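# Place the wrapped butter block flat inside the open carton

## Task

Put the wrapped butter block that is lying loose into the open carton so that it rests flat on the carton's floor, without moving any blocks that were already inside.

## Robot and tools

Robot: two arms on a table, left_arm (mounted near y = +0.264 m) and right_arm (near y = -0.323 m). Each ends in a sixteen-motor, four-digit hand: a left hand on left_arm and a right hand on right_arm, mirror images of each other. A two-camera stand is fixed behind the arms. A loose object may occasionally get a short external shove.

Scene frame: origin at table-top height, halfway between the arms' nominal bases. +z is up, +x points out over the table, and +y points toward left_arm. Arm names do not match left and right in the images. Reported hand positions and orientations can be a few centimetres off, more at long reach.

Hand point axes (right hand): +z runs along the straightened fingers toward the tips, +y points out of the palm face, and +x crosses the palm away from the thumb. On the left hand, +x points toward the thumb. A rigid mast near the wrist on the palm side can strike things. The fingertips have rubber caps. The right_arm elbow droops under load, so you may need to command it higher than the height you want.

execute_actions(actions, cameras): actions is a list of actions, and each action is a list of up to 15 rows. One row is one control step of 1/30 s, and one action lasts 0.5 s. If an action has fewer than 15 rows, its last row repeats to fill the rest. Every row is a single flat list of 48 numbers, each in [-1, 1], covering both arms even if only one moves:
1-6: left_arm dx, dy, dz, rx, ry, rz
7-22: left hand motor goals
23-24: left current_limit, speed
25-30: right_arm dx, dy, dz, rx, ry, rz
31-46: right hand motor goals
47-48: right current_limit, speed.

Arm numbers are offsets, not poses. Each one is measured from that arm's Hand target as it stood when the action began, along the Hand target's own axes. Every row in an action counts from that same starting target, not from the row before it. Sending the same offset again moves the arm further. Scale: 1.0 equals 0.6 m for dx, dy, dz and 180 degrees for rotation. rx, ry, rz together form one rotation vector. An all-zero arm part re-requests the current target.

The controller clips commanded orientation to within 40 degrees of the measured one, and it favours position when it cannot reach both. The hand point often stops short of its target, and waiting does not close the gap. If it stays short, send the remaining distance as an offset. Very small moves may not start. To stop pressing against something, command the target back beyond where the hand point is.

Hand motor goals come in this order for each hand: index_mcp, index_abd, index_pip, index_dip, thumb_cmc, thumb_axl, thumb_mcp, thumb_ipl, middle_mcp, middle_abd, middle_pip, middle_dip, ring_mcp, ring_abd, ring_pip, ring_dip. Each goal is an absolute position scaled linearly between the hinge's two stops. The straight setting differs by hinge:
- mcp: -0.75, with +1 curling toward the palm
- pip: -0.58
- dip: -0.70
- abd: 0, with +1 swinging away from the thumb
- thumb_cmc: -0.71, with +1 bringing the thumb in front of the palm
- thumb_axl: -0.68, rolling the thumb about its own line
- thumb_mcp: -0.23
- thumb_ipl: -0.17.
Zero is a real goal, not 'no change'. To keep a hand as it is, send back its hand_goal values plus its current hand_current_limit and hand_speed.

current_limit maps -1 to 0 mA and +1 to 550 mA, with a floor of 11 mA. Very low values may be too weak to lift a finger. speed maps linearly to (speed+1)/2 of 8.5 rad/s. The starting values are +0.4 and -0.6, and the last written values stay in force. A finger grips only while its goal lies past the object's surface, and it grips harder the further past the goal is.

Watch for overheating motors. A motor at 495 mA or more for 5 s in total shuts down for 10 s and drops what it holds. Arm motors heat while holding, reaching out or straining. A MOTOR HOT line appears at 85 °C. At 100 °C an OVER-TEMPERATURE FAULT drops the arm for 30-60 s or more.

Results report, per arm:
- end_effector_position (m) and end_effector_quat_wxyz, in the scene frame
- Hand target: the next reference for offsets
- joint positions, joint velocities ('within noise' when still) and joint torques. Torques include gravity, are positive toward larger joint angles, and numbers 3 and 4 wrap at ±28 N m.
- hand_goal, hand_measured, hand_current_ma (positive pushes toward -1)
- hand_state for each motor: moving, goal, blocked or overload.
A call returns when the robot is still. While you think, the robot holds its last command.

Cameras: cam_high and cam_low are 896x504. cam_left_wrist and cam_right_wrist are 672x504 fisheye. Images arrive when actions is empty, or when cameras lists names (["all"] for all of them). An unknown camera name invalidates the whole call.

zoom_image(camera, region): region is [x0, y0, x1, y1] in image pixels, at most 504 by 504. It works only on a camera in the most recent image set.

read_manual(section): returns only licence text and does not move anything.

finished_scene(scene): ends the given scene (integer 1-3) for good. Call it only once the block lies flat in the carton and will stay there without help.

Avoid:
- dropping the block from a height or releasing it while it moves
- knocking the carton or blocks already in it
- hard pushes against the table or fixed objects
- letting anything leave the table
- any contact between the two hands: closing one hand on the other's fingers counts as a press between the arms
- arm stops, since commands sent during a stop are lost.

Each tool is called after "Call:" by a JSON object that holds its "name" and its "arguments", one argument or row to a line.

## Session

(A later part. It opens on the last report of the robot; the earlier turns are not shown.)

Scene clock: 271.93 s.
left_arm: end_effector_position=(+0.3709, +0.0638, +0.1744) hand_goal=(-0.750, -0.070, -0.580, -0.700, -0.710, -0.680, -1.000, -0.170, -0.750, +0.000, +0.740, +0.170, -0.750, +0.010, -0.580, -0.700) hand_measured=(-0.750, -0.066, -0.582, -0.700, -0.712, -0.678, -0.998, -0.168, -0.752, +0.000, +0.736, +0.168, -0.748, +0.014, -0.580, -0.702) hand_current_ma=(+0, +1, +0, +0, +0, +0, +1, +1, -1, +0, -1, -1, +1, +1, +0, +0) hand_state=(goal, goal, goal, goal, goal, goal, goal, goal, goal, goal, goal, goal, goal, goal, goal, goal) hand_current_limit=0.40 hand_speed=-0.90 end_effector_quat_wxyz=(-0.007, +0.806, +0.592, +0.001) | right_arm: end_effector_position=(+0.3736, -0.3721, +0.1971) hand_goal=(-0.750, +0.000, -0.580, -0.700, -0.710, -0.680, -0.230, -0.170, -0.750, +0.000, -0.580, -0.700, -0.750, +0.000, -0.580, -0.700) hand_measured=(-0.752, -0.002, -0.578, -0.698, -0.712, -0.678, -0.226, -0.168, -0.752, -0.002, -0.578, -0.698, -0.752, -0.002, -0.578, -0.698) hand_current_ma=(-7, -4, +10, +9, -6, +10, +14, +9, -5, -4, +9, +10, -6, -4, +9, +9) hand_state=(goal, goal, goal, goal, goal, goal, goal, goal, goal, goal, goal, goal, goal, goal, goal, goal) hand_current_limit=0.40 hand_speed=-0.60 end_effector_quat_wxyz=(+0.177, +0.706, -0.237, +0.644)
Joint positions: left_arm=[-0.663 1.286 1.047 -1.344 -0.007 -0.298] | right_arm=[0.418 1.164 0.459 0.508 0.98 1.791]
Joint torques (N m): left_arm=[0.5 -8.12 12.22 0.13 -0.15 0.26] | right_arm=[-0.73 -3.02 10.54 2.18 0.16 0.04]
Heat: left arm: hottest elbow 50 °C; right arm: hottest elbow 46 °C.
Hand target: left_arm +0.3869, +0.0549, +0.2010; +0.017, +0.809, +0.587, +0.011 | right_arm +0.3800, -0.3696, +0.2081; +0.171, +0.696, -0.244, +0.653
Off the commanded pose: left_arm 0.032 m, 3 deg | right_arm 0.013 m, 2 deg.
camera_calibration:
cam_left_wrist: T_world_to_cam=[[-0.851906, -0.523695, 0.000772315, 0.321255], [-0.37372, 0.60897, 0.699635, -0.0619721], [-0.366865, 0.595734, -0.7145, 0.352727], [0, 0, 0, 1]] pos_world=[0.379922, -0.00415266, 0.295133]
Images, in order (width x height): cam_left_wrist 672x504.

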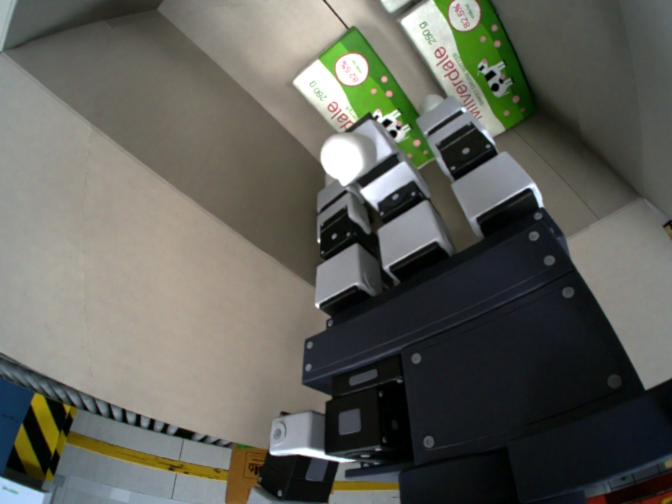

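Released and flat. Retract out of the carton.

Call:
{"name": "execute_actions", "arguments": {
  "actions": [
    [[0,-0.02,-0.268,-0.031,0,0,-0.75,-0.04,-0.58,-0.7,-0.71,-0.68,-1,-0.17,-0.75,0,0.74,0.17,-0.75,0.01,-0.58,-0.7,0.4,-0.9,0,0,0,0,0,0,-0.75,0,-0.58,-0.7,-0.71,-0.68,-0.23,-0.17,-0.75,0,-0.58,-0.7,-0.75,0,-0.58,-0.7,0.4,-0.6]],
    [[0,0.02,-0.25,-0.08,0,0,-0.75,-0.04,-0.58,-0.7,-0.71,-0.68,-1,-0.17,-0.75,0,0.74,0.17,-0.75,0.01,-0.58,-0.7,0.4,-0.9,0,0,0,0,0,0,-0.75,0,-0.58,-0.7,-0.71,-0.68,-0.23,-0.17,-0.75,0,-0.58,-0.7,-0.75,0,-0.58,-0.7,0.4,-0.6]]
  ],
  "cameras": ["cam_high"]
}}

Call:
{"name": "zoom_image", "arguments": {
  "camera": "cam_high",
  "region": [360, 130, 600, 310]
}}

Scene clock: 282.83 s.
left_arm: end_effector_position=(+0.3623, +0.0645, +0.4899) hand_goal=(-0.750, -0.040, -0.580, -0.700, -0.710, -0.680, -1.000, -0.170, -0.750, +0.000, +0.740, +0.170, -0.750, +0.010, -0.580, -0.700) hand_measured=(-0.750, -0.042, -0.582, -0.700, -0.712, -0.678, -0.998, -0.168, -0.754, +0.000, +0.736, +0.168, -0.750, +0.012, -0.580, -0.702) hand_current_ma=(+0, +0, +0, +0, +0, +0, +1, +1, -1, +0, -1, -1, +0, +1, +0, +0) hand_state=(goal, goal, goal, goal, goal, goal, goal, goal, goal, goal, goal, goal, goal, goal, goal, goal) hand_current_limit=0.40 hand_speed=-0.90 end_effector_quat_wxyz=(+0.160, +0.797, +0.571, +0.114) | right_arm: end_effector_position=(+0.3736, -0.3721, +0.1971) hand_goal=(-0.750, +0.000, -0.580, -0.700, -0.710, -0.680, -0.230, -0.170, -0.750, +0.000, -0.580, -0.700, -0.750, +0.000, -0.580, -0.700) hand_measured=(-0.752, -0.002, -0.578, -0.698, -0.712, -0.678, -0.226, -0.168, -0.752, -0.002, -0.578, -0.698, -0.752, -0.002, -0.578, -0.698) hand_current_ma=(-7, -4, +10, +9, -6, +10, +14, +9, -5, -4, +9, +10, -6, -4, +9, +9) hand_state=(goal, goal, goal, goal, goal, goal, goal, goal, goal, goal, goal, goal, goal, goal, goal, goal) hand_current_limit=0.40 hand_speed=-0.60 end_effector_quat_wxyz=(+0.177, +0.706, -0.237, +0.644)
Joint positions: left_arm=[-0.725 1.128 1.631 -1.699 -0.127 -0.311] | right_arm=[0.418 1.164 0.459 0.508 0.98 1.791]
Joint torques (N m): left_arm=[-0.67 -5.71 11.58 0.85 -0.5 -0.03] | right_arm=[-0.62 -2.67 10.51 2.17 0.16 0.03]
Heat: left arm: hottest elbow 53 °C; right arm: hottest elbow 46 °C.
Hand target: left_arm +0.3611, +0.0641, +0.5115; +0.157, +0.794, +0.576, +0.113 | right_arm +0.3800, -0.3696, +0.2081; +0.171, +0.696, -0.244, +0.653
Off the commanded pose: left_arm 0.022 m, 1 deg | right_arm 0.013 m, 2 deg.
joint sent to its limit (left arm) — joint 4 (wrist pitch), lower limit. The joint targets still meet the commanded pose.
Images, in order (width x height): cam_high 896x504.

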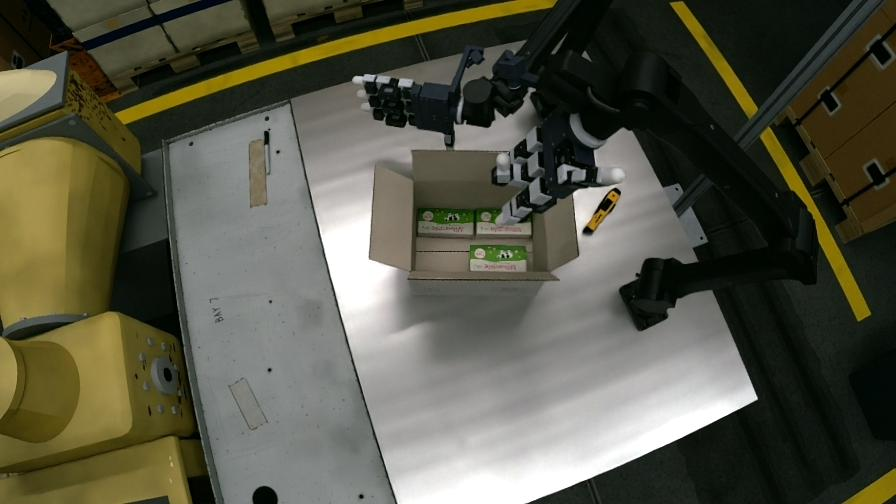

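Scaled by 2.100.

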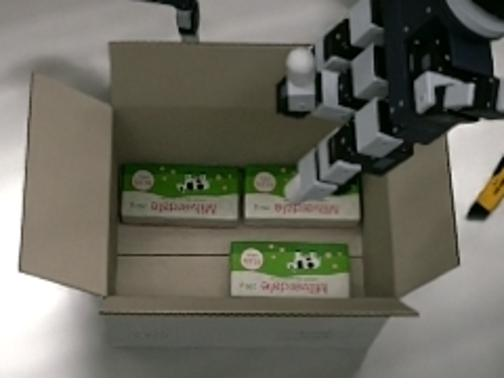

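Call:
{"name": "finished_scene", "arguments": {
  "scene": 3
}}

The scene is finished: the task was done.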